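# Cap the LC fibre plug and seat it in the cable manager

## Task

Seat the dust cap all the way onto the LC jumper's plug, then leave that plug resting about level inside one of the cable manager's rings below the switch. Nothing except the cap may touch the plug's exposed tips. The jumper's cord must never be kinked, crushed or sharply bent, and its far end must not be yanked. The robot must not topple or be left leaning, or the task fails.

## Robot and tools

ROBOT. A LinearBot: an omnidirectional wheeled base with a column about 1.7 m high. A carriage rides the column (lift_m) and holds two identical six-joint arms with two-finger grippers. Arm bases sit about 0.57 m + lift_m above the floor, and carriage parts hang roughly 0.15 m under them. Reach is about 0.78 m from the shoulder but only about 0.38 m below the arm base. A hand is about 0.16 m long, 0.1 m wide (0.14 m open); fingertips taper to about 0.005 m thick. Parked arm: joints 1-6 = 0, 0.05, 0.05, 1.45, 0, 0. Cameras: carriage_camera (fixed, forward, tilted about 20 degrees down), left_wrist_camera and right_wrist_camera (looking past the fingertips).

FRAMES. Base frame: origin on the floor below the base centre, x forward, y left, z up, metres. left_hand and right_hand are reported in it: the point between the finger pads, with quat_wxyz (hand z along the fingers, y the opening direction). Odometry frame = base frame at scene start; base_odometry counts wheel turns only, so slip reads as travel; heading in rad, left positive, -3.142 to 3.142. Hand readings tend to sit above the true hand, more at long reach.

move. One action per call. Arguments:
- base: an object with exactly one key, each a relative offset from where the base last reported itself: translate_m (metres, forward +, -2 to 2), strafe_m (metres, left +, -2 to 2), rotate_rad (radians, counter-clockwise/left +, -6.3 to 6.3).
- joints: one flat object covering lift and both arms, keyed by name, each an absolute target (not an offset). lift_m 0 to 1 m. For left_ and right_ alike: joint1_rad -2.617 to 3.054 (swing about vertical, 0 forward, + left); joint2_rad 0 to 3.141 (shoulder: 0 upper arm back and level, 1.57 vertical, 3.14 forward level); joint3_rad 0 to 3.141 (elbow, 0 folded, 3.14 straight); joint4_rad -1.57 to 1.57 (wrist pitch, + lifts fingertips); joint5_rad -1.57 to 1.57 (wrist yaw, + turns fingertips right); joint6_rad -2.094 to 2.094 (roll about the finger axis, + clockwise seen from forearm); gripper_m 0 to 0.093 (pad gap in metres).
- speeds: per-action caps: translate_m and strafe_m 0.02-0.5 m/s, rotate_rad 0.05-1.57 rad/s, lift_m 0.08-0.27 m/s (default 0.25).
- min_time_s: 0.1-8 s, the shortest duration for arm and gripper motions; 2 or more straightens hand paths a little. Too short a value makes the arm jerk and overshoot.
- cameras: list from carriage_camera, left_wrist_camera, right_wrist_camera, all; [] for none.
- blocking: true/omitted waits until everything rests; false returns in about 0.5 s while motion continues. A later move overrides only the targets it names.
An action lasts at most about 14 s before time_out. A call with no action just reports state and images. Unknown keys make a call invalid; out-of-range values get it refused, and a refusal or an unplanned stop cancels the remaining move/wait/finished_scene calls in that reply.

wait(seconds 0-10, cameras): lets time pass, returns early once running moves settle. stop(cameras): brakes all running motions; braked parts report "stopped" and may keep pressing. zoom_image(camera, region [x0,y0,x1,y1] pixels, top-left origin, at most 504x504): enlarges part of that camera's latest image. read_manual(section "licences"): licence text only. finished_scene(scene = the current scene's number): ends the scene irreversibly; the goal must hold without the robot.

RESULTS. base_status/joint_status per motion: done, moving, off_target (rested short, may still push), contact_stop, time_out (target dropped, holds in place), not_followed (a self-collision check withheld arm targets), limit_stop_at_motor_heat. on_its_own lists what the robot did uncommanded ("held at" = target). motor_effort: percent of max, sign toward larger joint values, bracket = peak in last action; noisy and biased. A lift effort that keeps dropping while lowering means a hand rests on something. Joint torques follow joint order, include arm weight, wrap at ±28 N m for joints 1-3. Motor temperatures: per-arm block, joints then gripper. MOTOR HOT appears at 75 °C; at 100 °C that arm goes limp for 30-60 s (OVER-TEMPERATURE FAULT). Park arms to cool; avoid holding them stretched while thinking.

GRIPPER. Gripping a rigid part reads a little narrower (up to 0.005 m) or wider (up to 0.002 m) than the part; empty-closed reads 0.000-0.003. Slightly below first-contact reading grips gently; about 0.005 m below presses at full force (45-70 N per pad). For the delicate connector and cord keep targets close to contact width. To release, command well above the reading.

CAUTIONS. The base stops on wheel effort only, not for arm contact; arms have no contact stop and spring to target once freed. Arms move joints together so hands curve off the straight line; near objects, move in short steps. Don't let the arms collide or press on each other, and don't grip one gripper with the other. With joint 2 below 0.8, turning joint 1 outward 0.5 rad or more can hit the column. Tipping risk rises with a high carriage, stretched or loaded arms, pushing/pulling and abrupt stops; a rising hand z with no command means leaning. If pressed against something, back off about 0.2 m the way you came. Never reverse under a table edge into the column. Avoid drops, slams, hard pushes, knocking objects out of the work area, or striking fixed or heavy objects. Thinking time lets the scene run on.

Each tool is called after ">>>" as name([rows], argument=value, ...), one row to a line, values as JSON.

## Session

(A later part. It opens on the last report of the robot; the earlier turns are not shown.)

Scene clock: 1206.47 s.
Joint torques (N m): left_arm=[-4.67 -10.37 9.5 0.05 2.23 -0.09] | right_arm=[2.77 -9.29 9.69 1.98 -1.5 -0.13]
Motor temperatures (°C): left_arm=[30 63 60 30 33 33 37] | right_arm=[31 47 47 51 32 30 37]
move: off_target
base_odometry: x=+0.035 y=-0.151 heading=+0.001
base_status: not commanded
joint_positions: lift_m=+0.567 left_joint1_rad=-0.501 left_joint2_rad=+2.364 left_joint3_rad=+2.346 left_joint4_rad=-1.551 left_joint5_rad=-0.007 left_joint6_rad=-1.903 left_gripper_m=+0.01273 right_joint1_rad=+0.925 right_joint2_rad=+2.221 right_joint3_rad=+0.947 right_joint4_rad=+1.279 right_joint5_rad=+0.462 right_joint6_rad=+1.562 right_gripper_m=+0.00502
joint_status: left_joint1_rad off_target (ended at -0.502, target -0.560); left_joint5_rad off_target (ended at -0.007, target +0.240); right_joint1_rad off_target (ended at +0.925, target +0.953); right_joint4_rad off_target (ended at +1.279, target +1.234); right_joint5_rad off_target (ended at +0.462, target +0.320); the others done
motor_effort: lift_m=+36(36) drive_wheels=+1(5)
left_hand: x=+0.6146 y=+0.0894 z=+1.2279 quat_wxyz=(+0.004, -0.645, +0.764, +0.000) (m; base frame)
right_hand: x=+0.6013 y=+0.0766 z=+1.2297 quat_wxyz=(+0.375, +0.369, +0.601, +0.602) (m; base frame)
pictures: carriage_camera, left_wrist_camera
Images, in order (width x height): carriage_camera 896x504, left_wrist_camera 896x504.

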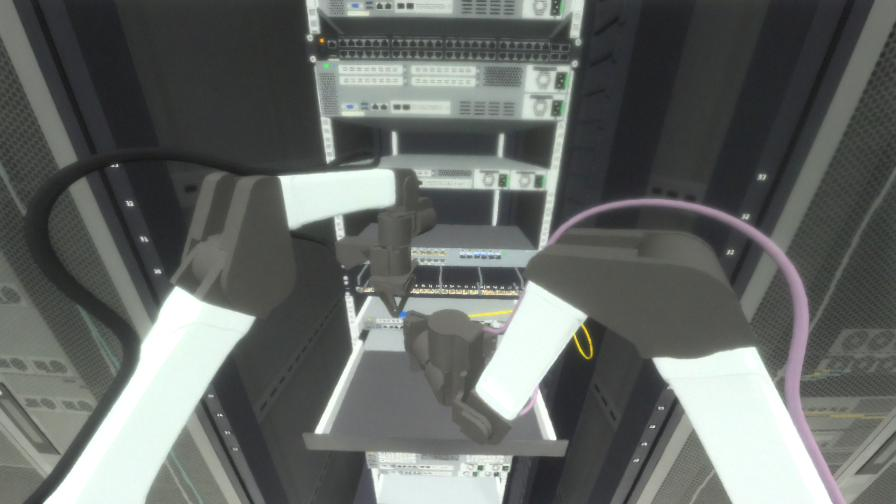

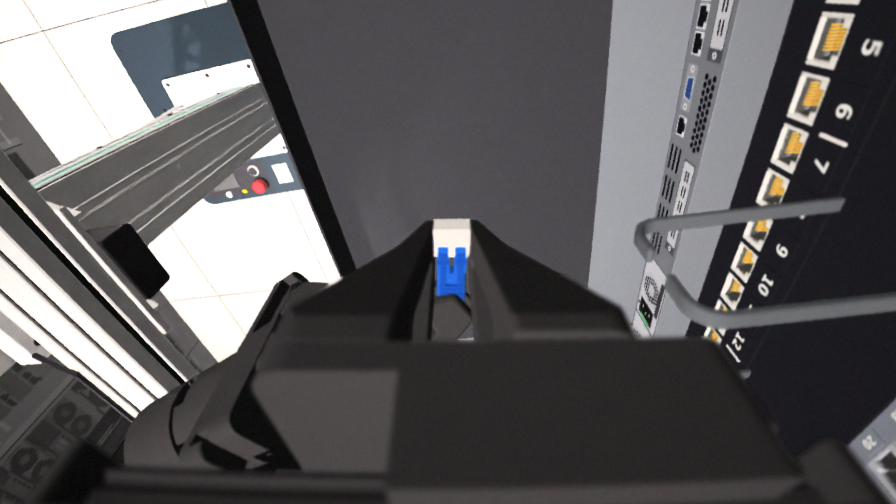

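>>> move(cameras=["right_wrist_camera", "left_wrist_camera"])

>>> zoom_image(camera="right_wrist_camera", region=[390, 200, 510, 320])

Scene clock: 1226.10 s.
Joint torques (N m): left_arm=[-4.67 -10.37 9.5 0.05 2.24 -0.09] | right_arm=[2.78 -9.32 9.69 1.98 -1.5 -0.13]
Motor temperatures (°C): left_arm=[31 63 61 30 37 33 37] | right_arm=[31 47 47 50 33 30 37]
base_odometry: x=+0.035 y=-0.151 heading=+0.001
base_status: not commanded
joint_positions: lift_m=+0.567 left_joint1_rad=-0.501 left_joint2_rad=+2.364 left_joint3_rad=+2.346 left_joint4_rad=-1.551 left_joint5_rad=-0.007 left_joint6_rad=-1.903 left_gripper_m=+0.01273 right_joint1_rad=+0.925 right_joint2_rad=+2.221 right_joint3_rad=+0.947 right_joint4_rad=+1.279 right_joint5_rad=+0.462 right_joint6_rad=+1.562 right_gripper_m=+0.00502
joint_status: left_joint1_rad off_target (ended at -0.502, target -0.560); left_joint5_rad off_target (ended at -0.007, target +0.240); right_joint1_rad off_target (ended at +0.925, target +0.953); right_joint4_rad off_target (ended at +1.279, target +1.234); right_joint5_rad off_target (ended at +0.462, target +0.320); the others done
motor_effort: lift_m=+36(36) drive_wheels=+2(5)
left_hand: x=+0.6146 y=+0.0894 z=+1.2279 quat_wxyz=(+0.004, -0.645, +0.764, +0.000) (m; base frame)
right_hand: x=+0.6013 y=+0.0766 z=+1.2297 quat_wxyz=(+0.375, +0.369, +0.601, +0.602) (m; base frame)
pictures: left_wrist_camera, right_wrist_camera
Images, in order (width x height): left_wrist_camera 896x504, right_wrist_camera 896x504.

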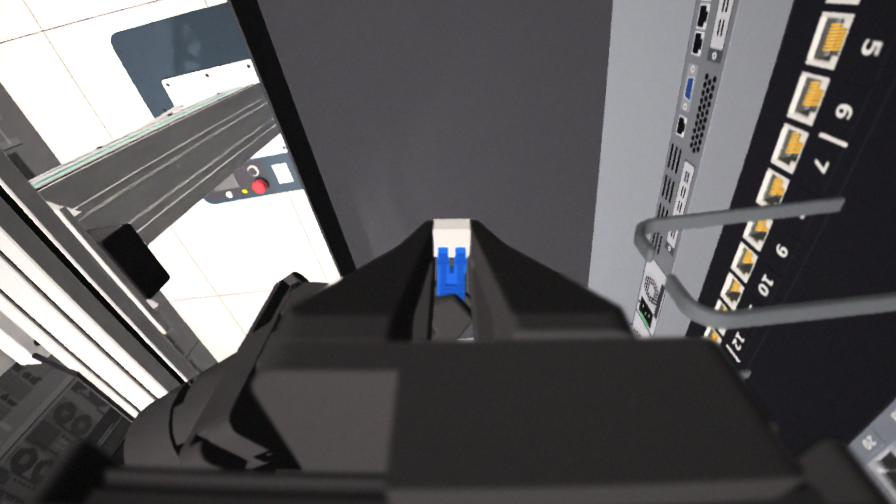

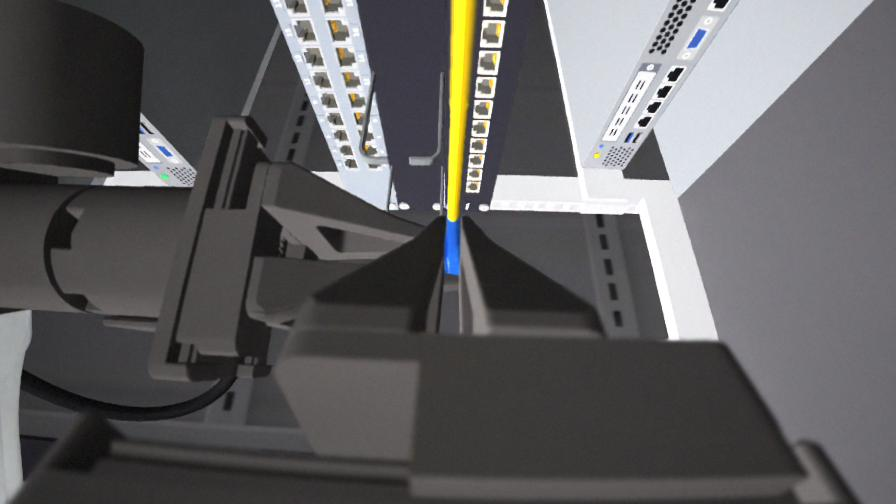

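Scaled by 4.200 from the camera's 896x504 image, which has a finer 1280x720 frame.

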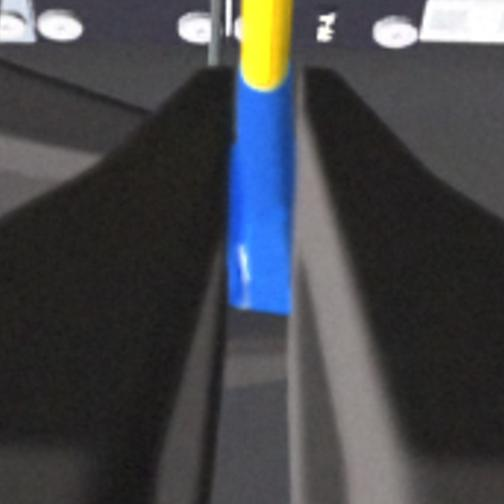

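>>> move(joints={"right_gripper_m": 0.0})

>>> move(joints={"right_joint1_rad": 0.966, "right_joint2_rad": 2.250, "right_joint3_rad": 1.015, "right_joint4_rad": 1.228, "right_joint5_rad": 0.26, "right_joint6_rad": 1.57, "left_joint1_rad": -0.573, "left_joint5_rad": 0.31}, min_time_s=1.5, cameras=["left_wrist_camera", "carriage_camera", "right_wrist_camera"])

>>> zoom_image(camera="left_wrist_camera", region=[430, 240, 474, 284])

>>> zoom_image(camera="right_wrist_camera", region=[390, 200, 510, 320])

>>> zoom_image(camera="carriage_camera", region=[390, 300, 430, 340])

Scene clock: 1250.60 s.
Joint torques (N m): left_arm=[-4.66 -10.39 9.5 0.06 2.25 -0.09] | right_arm=[2.78 -9.29 9.69 1.98 -1.5 -0.12]
Motor temperatures (°C): left_arm=[31 64 61 30 40 33 37] | right_arm=[32 47 48 49 34 30 37]
move: off_target
base_odometry: x=+0.035 y=-0.151 heading=+0.001
base_status: not commanded
joint_positions: lift_m=+0.567 left_joint1_rad=-0.501 left_joint2_rad=+2.364 left_joint3_rad=+2.346 left_joint4_rad=-1.551 left_joint5_rad=-0.007 left_joint6_rad=-1.903 left_gripper_m=+0.01273 right_joint1_rad=+0.925 right_joint2_rad=+2.221 right_joint3_rad=+0.947 right_joint4_rad=+1.279 right_joint5_rad=+0.462 right_joint6_rad=+1.562 right_gripper_m=+0.00502
joint_status: right_gripper_m off_target (ended at +0.00502, target +0.00000)
motor_effort: lift_m=+36(36) drive_wheels=+3(4)
left_hand: x=+0.6146 y=+0.0894 z=+1.2279 quat_wxyz=(+0.004, -0.645, +0.764, +0.000) (m; base frame)
right_hand: x=+0.6013 y=+0.0766 z=+1.2297 quat_wxyz=(+0.375, +0.369, +0.601, +0.602) (m; base frame)
pictures: none

Scene clock: 1252.40 s.
Joint torques (N m): left_arm=[-6.04 -10.81 9.46 0.14 2.85 -0.08] | right_arm=[4.1 -9.25 10.62 1.97 -1.91 -0.14]
Motor temperatures (°C): left_arm=[32 64 61 30 40 33 37] | right_arm=[32 47 48 49 34 30 37]
move: off_target
base_odometry: x=+0.035 y=-0.151 heading=+0.001
base_status: not commanded
joint_positions: lift_m=+0.567 left_joint1_rad=-0.497 left_joint2_rad=+2.369 left_joint3_rad=+2.346 left_joint4_rad=-1.562 left_joint5_rad=-0.003 left_joint6_rad=-1.904 left_gripper_m=+0.01273 right_joint1_rad=+0.925 right_joint2_rad=+2.225 right_joint3_rad=+0.950 right_joint4_rad=+1.275 right_joint5_rad=+0.441 right_joint6_rad=+1.564 right_gripper_m=+0.00502
joint_status: left_joint1_rad off_target (ended at -0.497, target -0.573); left_joint5_rad off_target (ended at -0.003, target +0.310); right_joint1_rad off_target (ended at +0.925, target +0.966); right_joint3_rad off_target (ended at +0.950, target +1.015); right_joint4_rad off_target (ended at +1.275, target +1.228); right_joint5_rad off_target (ended at +0.441, target +0.260); the others done
motor_effort: lift_m=+36(36) drive_wheels=+1(6)
left_hand: x=+0.6127 y=+0.0918 z=+1.2258 quat_wxyz=(-0.001, -0.647, +0.763, +0.007) (m; base frame)
right_hand: x=+0.6001 y=+0.0804 z=+1.2277 quat_wxyz=(+0.368, +0.363, +0.606, +0.604) (m; base frame)
pictures: carriage_camera, left_wrist_camera, right_wrist_camera
Images, in order (width x height): carriage_camera 896x504, left_wrist_camera 896x504, right_wrist_camera 896x504.

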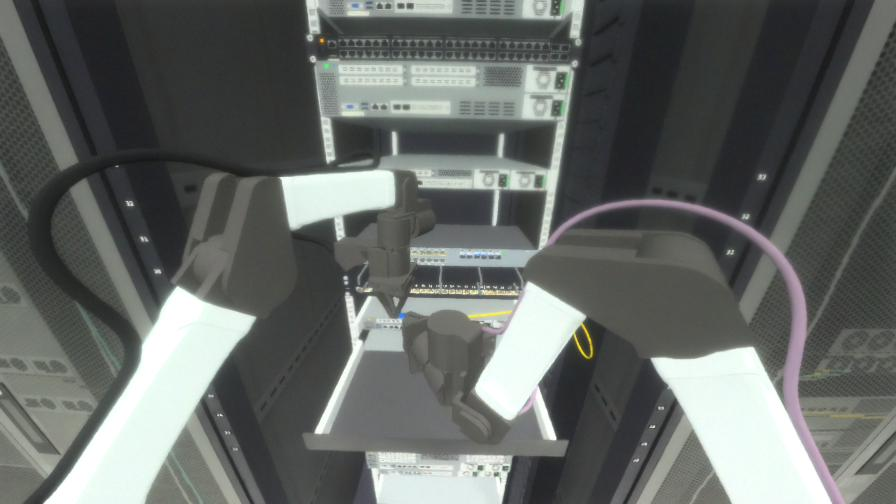

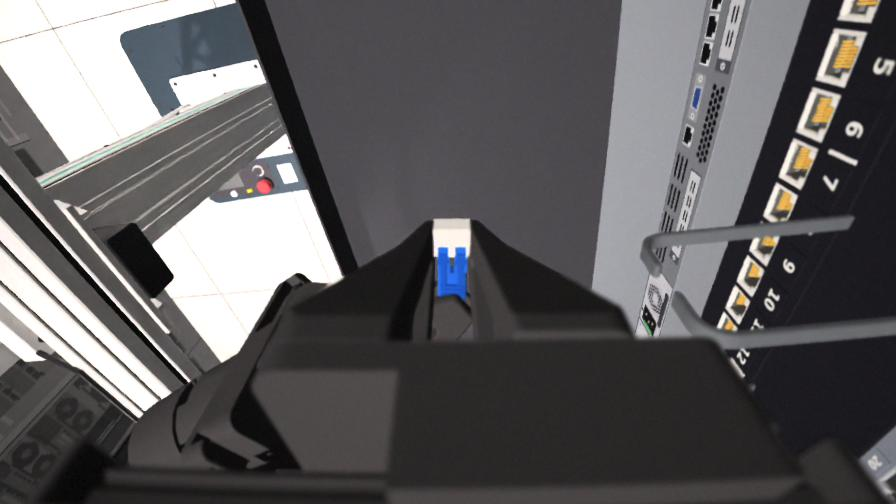

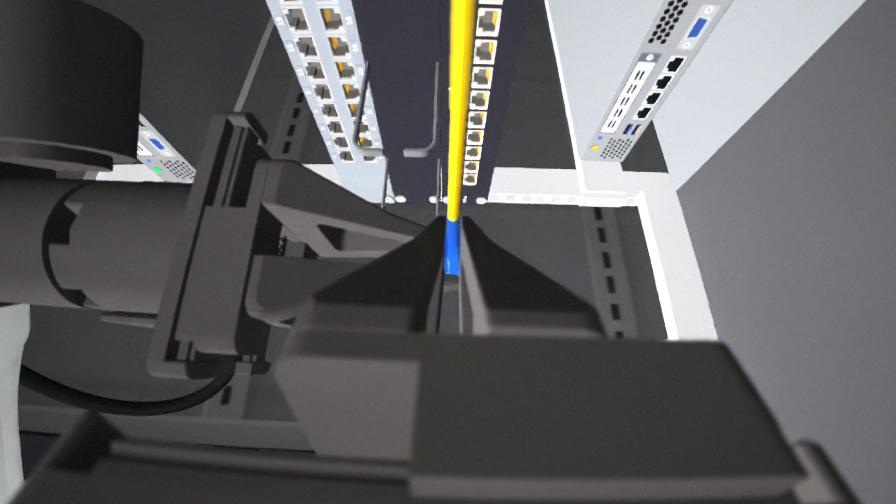

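Scaled by 11.455 from the camera's 896x504 image, which has a finer 1280x720 frame.

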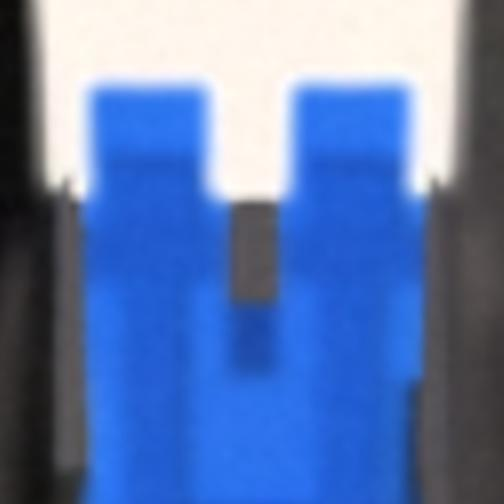

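Scaled by 4.200 from the camera's 896x504 image, which has a finer 1280x720 frame.

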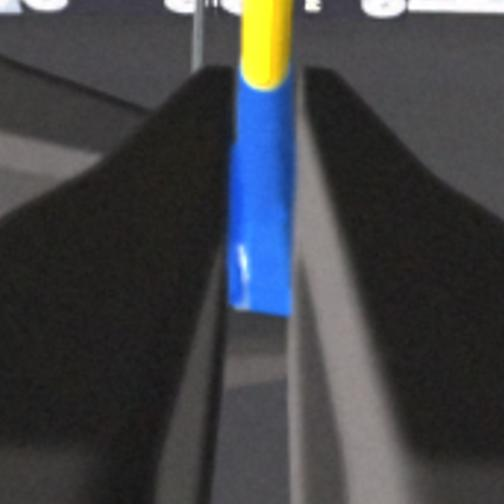

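Scaled by 12.600 from the camera's 896x504 image, which has a finer 1280x720 frame.

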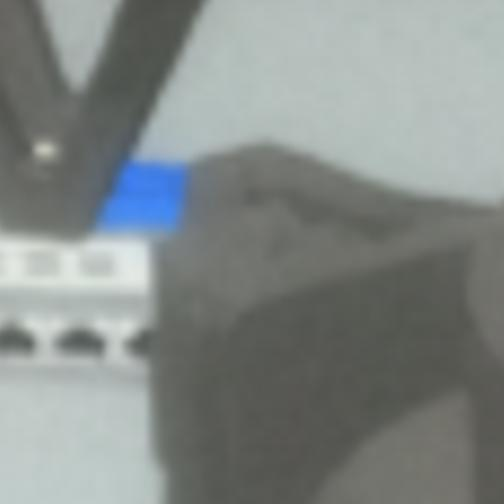

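>>> move(joints={"right_joint1_rad": 0.929, "right_joint2_rad": 2.241, "right_joint3_rad": 0.966, "right_joint4_rad": 1.262, "right_joint5_rad": 0.446, "right_joint6_rad": 1.57, "left_joint1_rad": -0.503, "left_joint5_rad": 0.003}, min_time_s=1)

>>> move(joints={"left_gripper_m": 0.022}, min_time_s=2, cameras=["left_wrist_camera", "carriage_camera", "right_wrist_camera"])

>>> zoom_image(camera="left_wrist_camera", region=[412, 215, 492, 335])

Scene clock: 1262.70 s.
Joint torques (N m): left_arm=[-0.72 -10.82 9.46 0.15 0.19 -0.08] | right_arm=[0.36 -10.11 6.32 2.37 -0.04 -0.13]
Motor temperatures (°C): left_arm=[32 63 61 30 43 33 37] | right_arm=[32 48 50 48 35 30 37]
move: done
base_odometry: x=+0.035 y=-0.151 heading=+0.001
base_status: not commanded
joint_positions: lift_m=+0.567 left_joint1_rad=-0.493 left_joint2_rad=+2.369 left_joint3_rad=+2.346 left_joint4_rad=-1.563 left_joint5_rad=-0.022 left_joint6_rad=-1.904 left_gripper_m=+0.01273 right_joint1_rad=+0.925 right_joint2_rad=+2.225 right_joint3_rad=+0.950 right_joint4_rad=+1.275 right_joint5_rad=+0.450 right_joint6_rad=+1.564 right_gripper_m=+0.00502
joint_status: all done
motor_effort: lift_m=+36(36) drive_wheels=+6(8)
left_hand: x=+0.6149 y=+0.0963 z=+1.2258 quat_wxyz=(+0.008, -0.648, +0.762, +0.011) (m; base frame)
right_hand: x=+0.6008 y=+0.0790 z=+1.2278 quat_wxyz=(+0.371, +0.366, +0.605, +0.603) (m; base frame)
pictures: none

Scene clock: 1264.97 s.
Joint torques (N m): left_arm=[-0.73 -10.81 9.47 0.14 0.09 -0.08] | right_arm=[0.36 -10.1 6.31 2.38 -0.04 -0.14]
Motor temperatures (°C): left_arm=[32 63 61 30 42 33 36] | right_arm=[32 48 50 48 35 30 37]
move: done
base_odometry: x=+0.035 y=-0.151 heading=+0.001
base_status: not commanded
joint_positions: lift_m=+0.567 left_joint1_rad=-0.493 left_joint2_rad=+2.369 left_joint3_rad=+2.346 left_joint4_rad=-1.562 left_joint5_rad=-0.010 left_joint6_rad=-1.904 left_gripper_m=+0.02189 right_joint1_rad=+0.925 right_joint2_rad=+2.225 right_joint3_rad=+0.950 right_joint4_rad=+1.275 right_joint5_rad=+0.450 right_joint6_rad=+1.564 right_gripper_m=+0.00502
joint_status: all done
motor_effort: lift_m=+36(36) drive_wheels=+2(6)
left_hand: x=+0.6141 y=+0.0943 z=+1.2258 quat_wxyz=(+0.002, -0.648, +0.762, +0.008) (m; base frame)
right_hand: x=+0.6009 y=+0.0789 z=+1.2278 quat_wxyz=(+0.371, +0.366, +0.605, +0.602) (m; base frame)
pictures: carriage_camera, left_wrist_camera, right_wrist_camera
Images, in order (width x height): carriage_camera 896x504, left_wrist_camera 896x504, right_wrist_camera 896x504.

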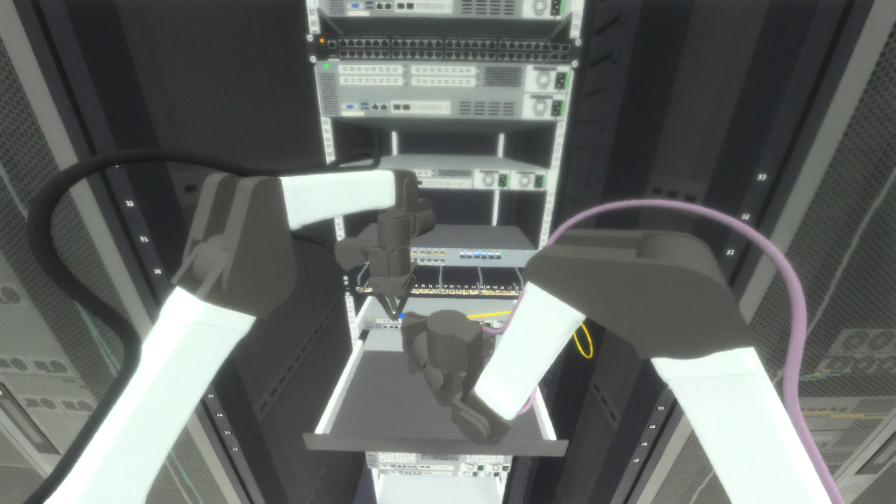

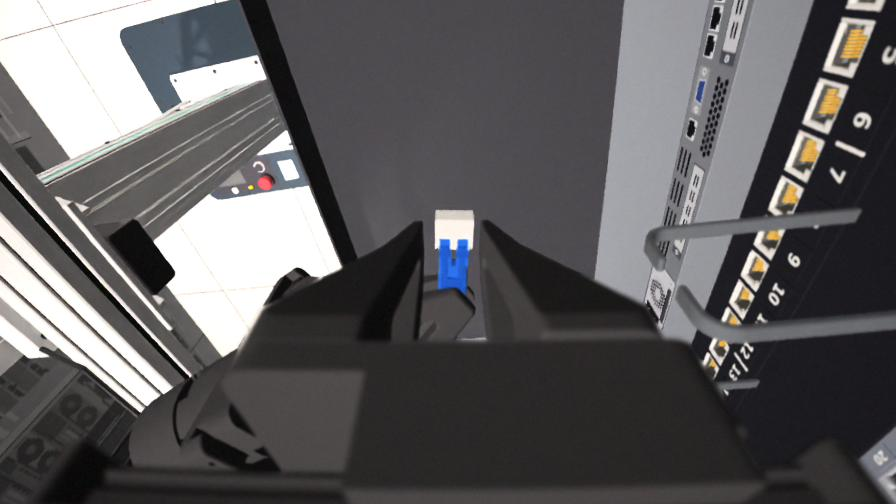

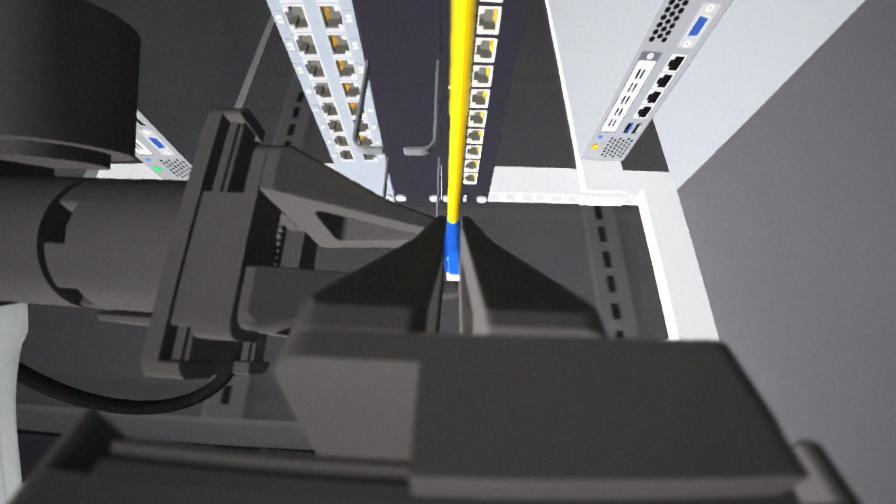

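Scaled by 4.200 from the camera's 896x504 image, which has a finer 1280x720 frame.

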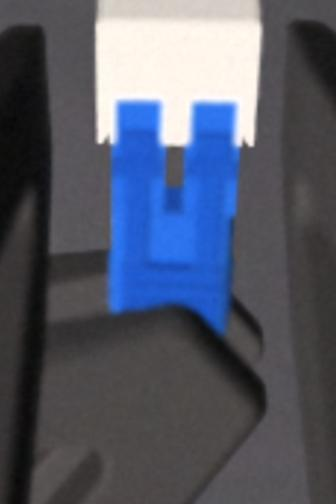

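>>> move(joints={"left_gripper_m": 0.042}, min_time_s=1.2)

>>> move(joints={"left_joint1_rad": -0.36}, min_time_s=2, cameras=["left_wrist_camera", "carriage_camera"])

>>> zoom_image(camera="left_wrist_camera", region=[400, 180, 560, 340])

>>> zoom_image(camera="carriage_camera", region=[370, 290, 450, 350])

Scene clock: 1274.93 s.
Joint torques (N m): left_arm=[-0.72 -10.8 9.48 0.14 0.09 -0.07] | right_arm=[0.38 -10.11 6.32 2.37 -0.04 -0.14]
Motor temperatures (°C): left_arm=[31 63 61 30 38 33 36] | right_arm=[32 49 49 48 34 30 37]
move: done
base_odometry: x=+0.035 y=-0.151 heading=+0.001
base_status: not commanded
joint_positions: lift_m=+0.567 left_joint1_rad=-0.493 left_joint2_rad=+2.369 left_joint3_rad=+2.346 left_joint4_rad=-1.562 left_joint5_rad=-0.009 left_joint6_rad=-1.904 left_gripper_m=+0.04187 right_joint1_rad=+0.925 right_joint2_rad=+2.225 right_joint3_rad=+0.950 right_joint4_rad=+1.275 right_joint5_rad=+0.450 right_joint6_rad=+1.564 right_gripper_m=+0.00502
joint_status: all done
motor_effort: lift_m=+36(36) drive_wheels=+3(6)
left_hand: x=+0.6140 y=+0.0943 z=+1.2258 quat_wxyz=(+0.002, -0.648, +0.762, +0.008) (m; base frame)
right_hand: x=+0.6009 y=+0.0789 z=+1.2278 quat_wxyz=(+0.371, +0.366, +0.605, +0.602) (m; base frame)
pictures: none

Scene clock: 1277.23 s.
Joint torques (N m): left_arm=[0.65 -10.8 9.46 0.14 0.09 -0.09] | right_arm=[0.36 -10.11 6.31 2.37 -0.04 -0.14]
Motor temperatures (°C): left_arm=[31 63 61 30 38 33 36] | right_arm=[32 49 49 48 34 30 37]
move: done
base_odometry: x=+0.035 y=-0.151 heading=+0.001
base_status: not commanded
joint_positions: lift_m=+0.567 left_joint1_rad=-0.368 left_joint2_rad=+2.369 left_joint3_rad=+2.346 left_joint4_rad=-1.562 left_joint5_rad=-0.008 left_joint6_rad=-1.904 left_gripper_m=+0.04187 right_joint1_rad=+0.925 right_joint2_rad=+2.225 right_joint3_rad=+0.950 right_joint4_rad=+1.275 right_joint5_rad=+0.450 right_joint6_rad=+1.564 right_gripper_m=+0.00502
joint_status: all done
motor_effort: lift_m=+36(36) drive_wheels=+4(6)
left_hand: x=+0.6375 y=+0.1459 z=+1.2258 quat_wxyz=(+0.001, -0.695, +0.719, +0.008) (m; base frame)
right_hand: x=+0.6009 y=+0.0789 z=+1.2278 quat_wxyz=(+0.371, +0.366, +0.605, +0.602) (m; base frame)
pictures: carriage_camera, left_wrist_camera
Images, in order (width x height): carriage_camera 896x504, left_wrist_camera 896x504.

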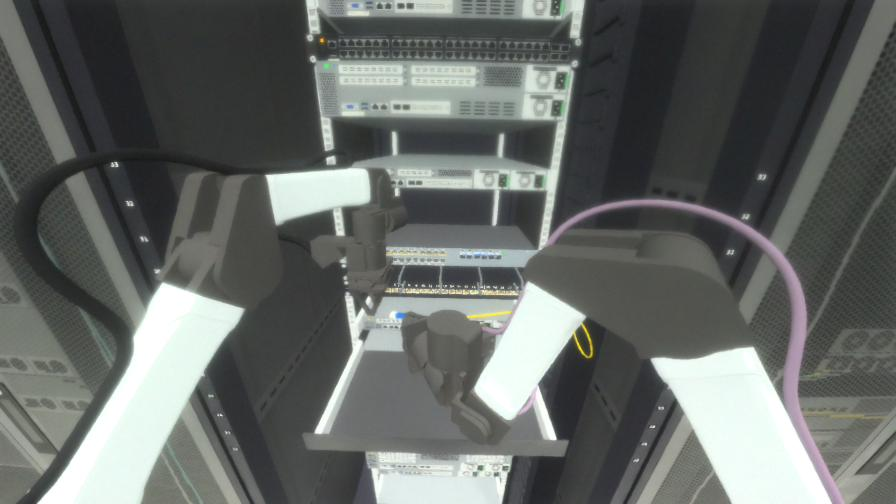

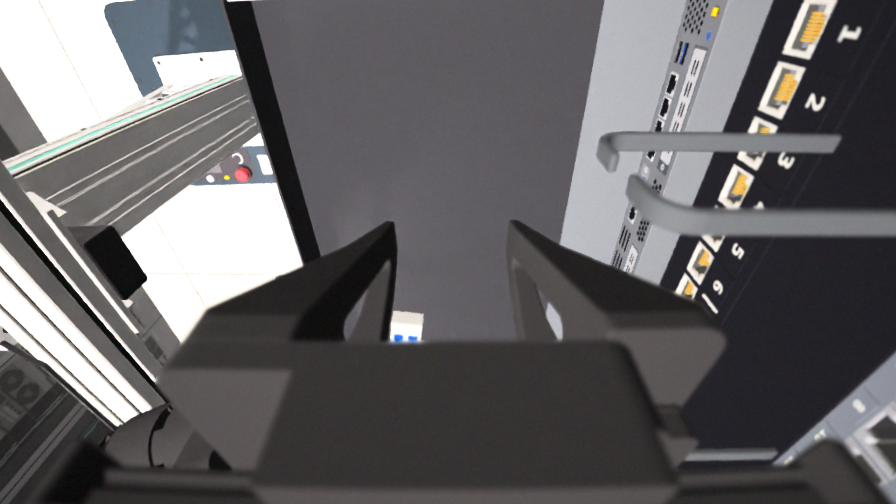

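Scaled by 3.150 from the camera's 896x504 image, which has a finer 1280x720 frame.

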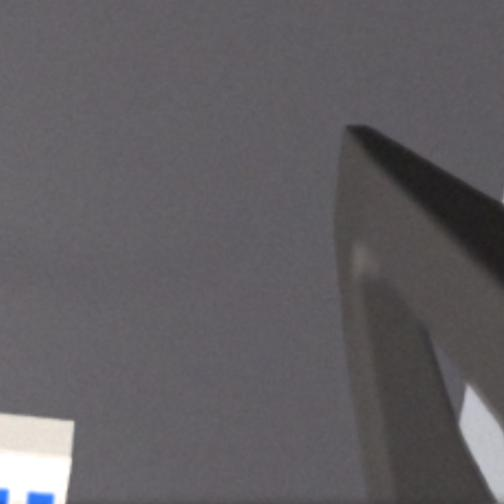

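Scaled by 6.300 from the camera's 896x504 image, which has a finer 1280x720 frame.

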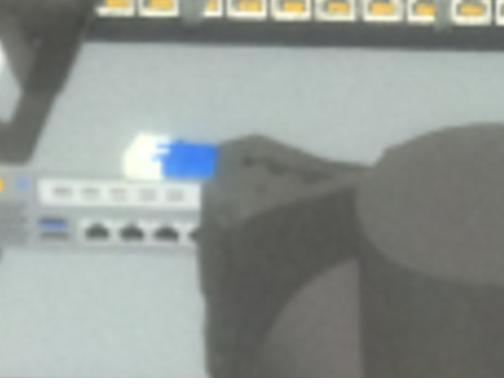

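>>> move(base={"translate_m": -0.037}, joints={"lift_m": 0.483, "right_joint1_rad": 0.696, "right_joint2_rad": 1.790, "right_joint3_rad": 0.857, "right_joint4_rad": 0.933, "right_joint5_rad": 0.134, "right_joint6_rad": 1.57, "left_joint1_rad": -0.3, "left_joint2_rad": 1.6, "left_joint3_rad": 1.35, "left_joint4_rad": -0.9, "left_joint5_rad": 0, "left_joint6_rad": -1.2}, min_time_s=2.5, speeds={"translate_m": 0.04, "lift_m": 0.08}, cameras=["carriage_camera"])

>>> move(base={"translate_m": -0.04}, joints={"lift_m": 0.398, "right_joint1_rad": 0.574, "right_joint2_rad": 1.723, "right_joint3_rad": 1.210, "right_joint4_rad": 0.547, "right_joint5_rad": -0.048, "right_joint6_rad": 1.57, "left_joint1_rad": 0, "left_joint2_rad": 0.05, "left_joint3_rad": 0.05, "left_joint4_rad": 1.45, "left_joint5_rad": 0, "left_joint6_rad": 0, "left_gripper_m": 0.01}, min_time_s=2.5, speeds={"translate_m": 0.04, "lift_m": 0.08}, cameras=["carriage_camera", "right_wrist_camera"])

>>> zoom_image(camera="carriage_camera", region=[400, 170, 500, 250])

Scene clock: 1300.73 s.
Joint torques (N m): left_arm=[0.73 -9.2 6.26 1.19 0.06 0.14] | right_arm=[-0.57 -11.78 5.45 2.45 -0.11 -0.14]
Motor temperatures (°C): left_arm=[30 64 60 30 35 33 35] | right_arm=[31 50 48 48 33 30 37]
move: done
base_odometry: x=-0.002 y=-0.151 heading=+0.001
base_status: done
joint_positions: lift_m=+0.483 left_joint1_rad=-0.308 left_joint2_rad=+1.630 left_joint3_rad=+1.365 left_joint4_rad=-0.916 left_joint5_rad=-0.007 left_joint6_rad=-1.212 left_gripper_m=+0.04187 right_joint1_rad=+0.702 right_joint2_rad=+1.814 right_joint3_rad=+0.870 right_joint4_rad=+0.948 right_joint5_rad=+0.145 right_joint6_rad=+1.564 right_gripper_m=+0.00502
joint_status: all done
motor_effort: lift_m=+34(35) drive_wheels=+2(10)
left_hand: x=+0.5796 y=+0.1922 z=+1.1785 quat_wxyz=(+0.143, -0.429, +0.882, -0.131) (m; base frame)
right_hand: x=+0.6303 y=+0.0108 z=+1.2445 quat_wxyz=(+0.346, +0.341, +0.618, +0.618) (m; base frame)
pictures: carriage_camera
Images, in order (width x height): carriage_camera 896x504.

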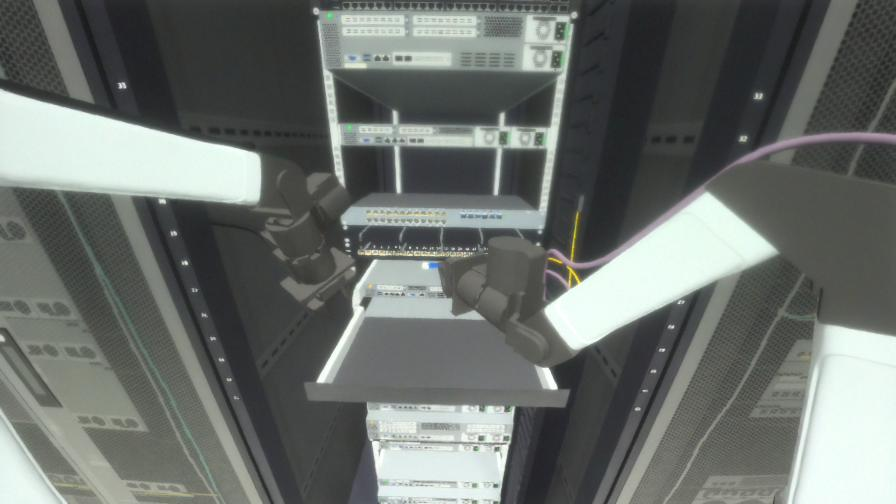

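Scene clock: 1303.67 s.
Joint torques (N m): left_arm=[0.75 2.86 5.03 -0.13 0.14 0.12] | right_arm=[-0.64 -12.44 10.15 2.49 -0.12 -0.14]
Motor temperatures (°C): left_arm=[30 63 60 30 35 33 35] | right_arm=[31 51 48 49 33 30 37]
move: done
base_odometry: x=-0.042 y=-0.151 heading=+0.001
base_status: done
joint_positions: lift_m=+0.398 left_joint1_rad=-0.008 left_joint2_rad=+0.058 left_joint3_rad=+0.064 left_joint4_rad=+1.436 left_joint5_rad=-0.007 left_joint6_rad=-0.012 left_gripper_m=+0.01013 right_joint1_rad=+0.579 right_joint2_rad=+1.749 right_joint3_rad=+1.184 right_joint4_rad=+0.562 right_joint5_rad=-0.037 right_joint6_rad=+1.564 right_gripper_m=+0.00502
joint_status: all done
motor_effort: lift_m=+34(35) drive_wheels=+4(8)
left_hand: x=+0.2481 y=+0.3079 z=+1.3884 quat_wxyz=(+0.998, -0.004, +0.064, -0.010) (m; base frame)
right_hand: x=+0.6750 y=+0.0016 z=+1.2442 quat_wxyz=(+0.326, +0.323, +0.630, +0.626) (m; base frame)
pictures: carriage_camera, right_wrist_camera
Images, in order (width x height): carriage_camera 896x504, right_wrist_camera 896x504.

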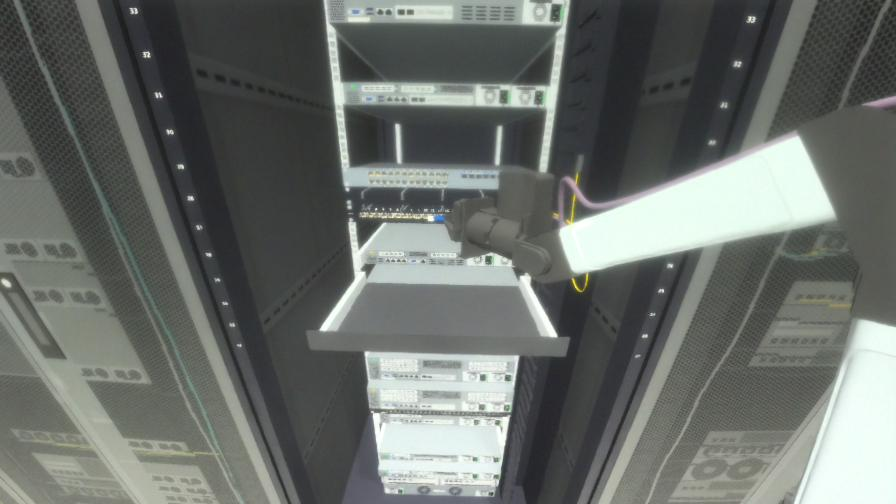

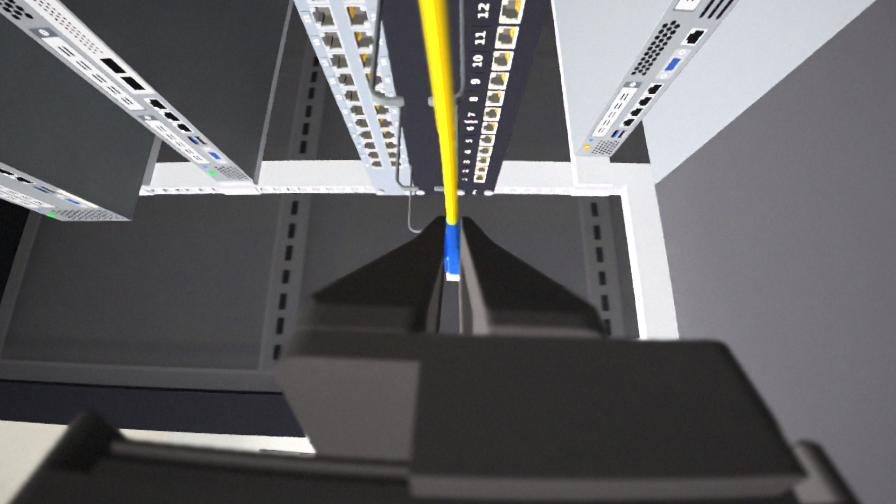

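Scaled by 5.040 from the camera's 896x504 image, which has a finer 1280x720 frame.

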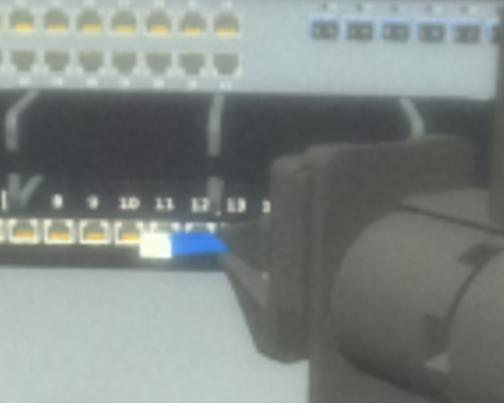

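>>> move(joints={"right_joint1_rad": 0.477, "right_joint2_rad": 1.886, "right_joint3_rad": 1.426, "right_joint4_rad": 0.447, "right_joint5_rad": -0.215, "right_joint6_rad": 1.57}, min_time_s=2, cameras=["carriage_camera", "right_wrist_camera"])

>>> zoom_image(camera="carriage_camera", region=[420, 175, 470, 225])

>>> zoom_image(camera="right_wrist_camera", region=[390, 180, 510, 300])

Scene clock: 1311.03 s.
Joint torques (N m): left_arm=[0.75 2.86 5.04 -0.14 0.13 0.12] | right_arm=[-0.58 -9.83 10.35 2.51 -0.14 -0.14]
Motor temperatures (°C): left_arm=[30 60 58 30 35 33 35] | right_arm=[31 51 49 49 33 30 37]
move: done
base_odometry: x=-0.042 y=-0.151 heading=+0.001
base_status: not commanded
joint_positions: lift_m=+0.398 left_joint1_rad=-0.008 left_joint2_rad=+0.058 left_joint3_rad=+0.064 left_joint4_rad=+1.437 left_joint5_rad=-0.007 left_joint6_rad=-0.011 left_gripper_m=+0.01013 right_joint1_rad=+0.483 right_joint2_rad=+1.869 right_joint3_rad=+1.398 right_joint4_rad=+0.462 right_joint5_rad=-0.203 right_joint6_rad=+1.564 right_gripper_m=+0.00502
joint_status: all done
motor_effort: lift_m=+34(34) drive_wheels=-1(5)
left_hand: x=+0.2478 y=+0.3079 z=+1.3884 quat_wxyz=(+0.998, -0.004, +0.064, -0.009) (m; base frame)
right_hand: x=+0.7193 y=-0.0032 z=+1.2584 quat_wxyz=(+0.303, +0.302, +0.643, +0.636) (m; base frame)
pictures: carriage_camera, right_wrist_camera
Images, in order (width x height): carriage_camera 896x504, right_wrist_camera 896x504.

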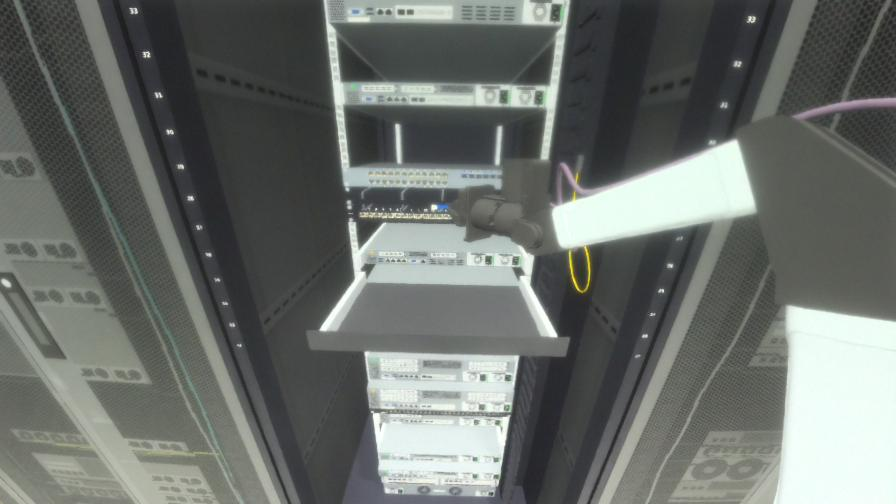

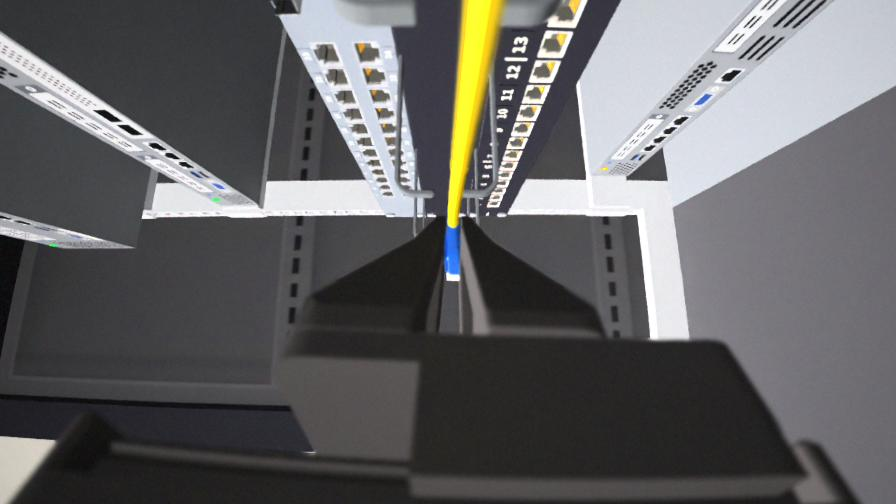

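Scaled by 10.080 from the camera's 896x504 image, which has a finer 1280x720 frame.

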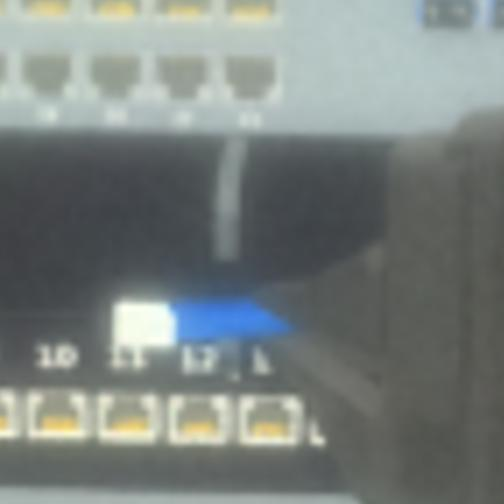

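Scaled by 4.200 from the camera's 896x504 image, which has a finer 1280x720 frame.

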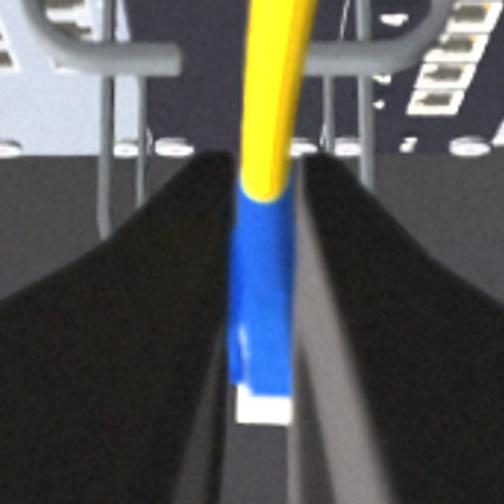

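>>> move(joints={"lift_m": 0.4028}, speeds={"lift_m": 0.08})

>>> move(base={"translate_m": 0.02}, speeds={"translate_m": 0.03}, cameras=["carriage_camera", "right_wrist_camera"])

>>> zoom_image(camera="carriage_camera", region=[420, 175, 470, 225])

>>> zoom_image(camera="right_wrist_camera", region=[390, 180, 510, 300])

Scene clock: 1318.13 s.
Joint torques (N m): left_arm=[0.73 3.07 5.37 -0.17 0.13 0.11] | right_arm=[-0.58 -10.26 10.07 2.57 -0.11 -0.14]
Motor temperatures (°C): left_arm=[30 58 57 30 34 33 35] | right_arm=[31 50 51 50 32 30 37]
move: done
base_odometry: x=-0.042 y=-0.151 heading=+0.001
base_status: not commanded
joint_positions: lift_m=+0.403 left_joint1_rad=-0.008 left_joint2_rad=+0.055 left_joint3_rad=+0.061 left_joint4_rad=+1.439 left_joint5_rad=-0.007 left_joint6_rad=-0.011 left_gripper_m=+0.01013 right_joint1_rad=+0.483 right_joint2_rad=+1.873 right_joint3_rad=+1.402 right_joint4_rad=+0.457 right_joint5_rad=-0.205 right_joint6_rad=+1.564 right_gripper_m=+0.00502
joint_status: all done
motor_effort: lift_m=+36(43) drive_wheels=+0(4)
left_hand: x=+0.2477 y=+0.3079 z=+1.3922 quat_wxyz=(+0.998, -0.004, +0.063, -0.009) (m; base frame)
right_hand: x=+0.7200 y=-0.0025 z=+1.2614 quat_wxyz=(+0.302, +0.303, +0.644, +0.634) (m; base frame)
pictures: none

Scene clock: 1319.23 s.
Joint torques (N m): left_arm=[0.69 3.06 5.31 -0.22 0.13 0.11] | right_arm=[-0.5 -10.21 10.09 2.57 -0.11 -0.15]
Motor temperatures (°C): left_arm=[30 58 57 30 34 33 35] | right_arm=[31 50 51 50 32 30 37]
move: done
base_odometry: x=-0.022 y=-0.151 heading=+0.001
base_status: done
joint_positions: lift_m=+0.403 left_joint1_rad=-0.008 left_joint2_rad=+0.055 left_joint3_rad=+0.061 left_joint4_rad=+1.444 left_joint5_rad=-0.007 left_joint6_rad=-0.011 left_gripper_m=+0.01013 right_joint1_rad=+0.481 right_joint2_rad=+1.873 right_joint3_rad=+1.402 right_joint4_rad=+0.455 right_joint5_rad=-0.206 right_joint6_rad=+1.564 right_gripper_m=+0.00502
joint_status: not commanded
motor_effort: lift_m=+36(36) drive_wheels=+2(8)
left_hand: x=+0.2465 y=+0.3079 z=+1.3923 quat_wxyz=(+0.998, -0.004, +0.061, -0.009) (m; base frame)
right_hand: x=+0.7202 y=-0.0030 z=+1.2609 quat_wxyz=(+0.301, +0.303, +0.645, +0.634) (m; base frame)
pictures: carriage_camera, right_wrist_camera
Images, in order (width x height): carriage_camera 896x504, right_wrist_camera 896x504.

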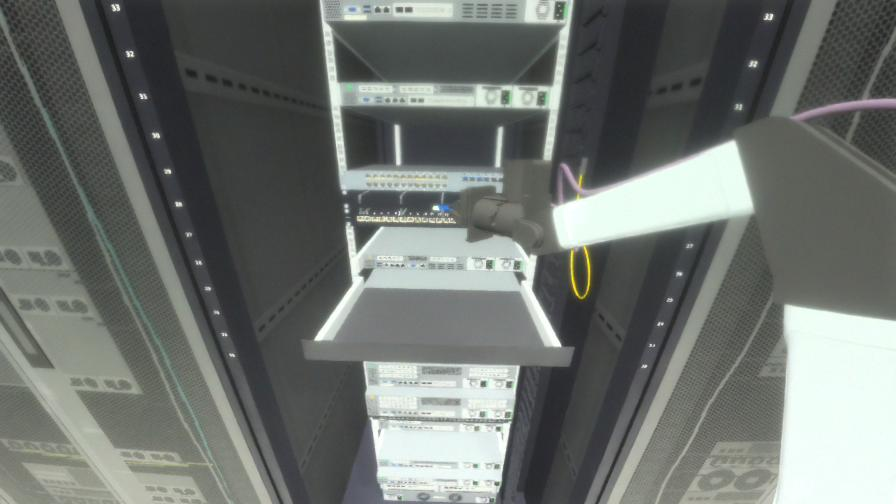

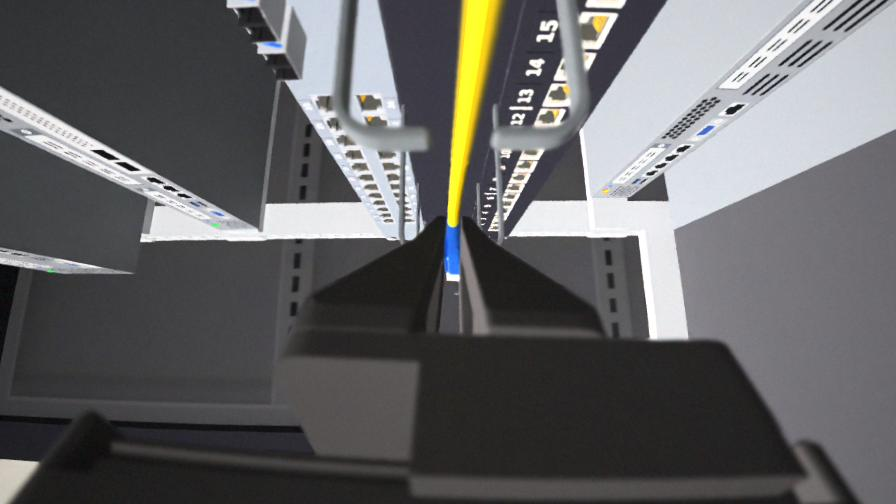

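Scaled by 10.080 from the camera's 896x504 image, which has a finer 1280x720 frame.

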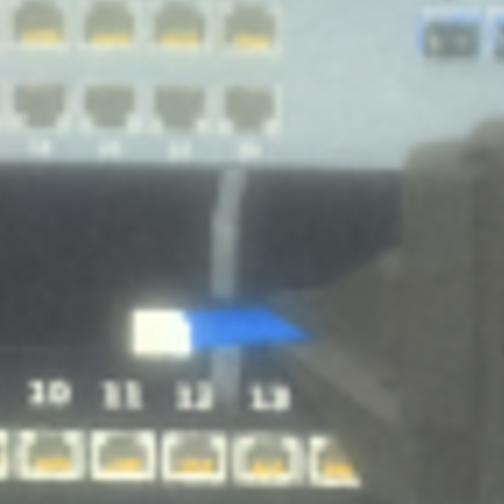

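Scaled by 4.200 from the camera's 896x504 image, which has a finer 1280x720 frame.

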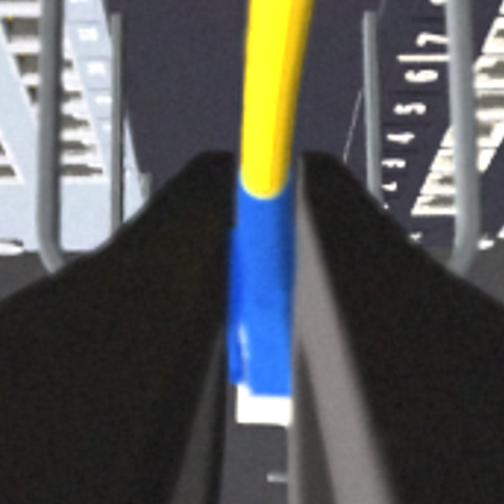

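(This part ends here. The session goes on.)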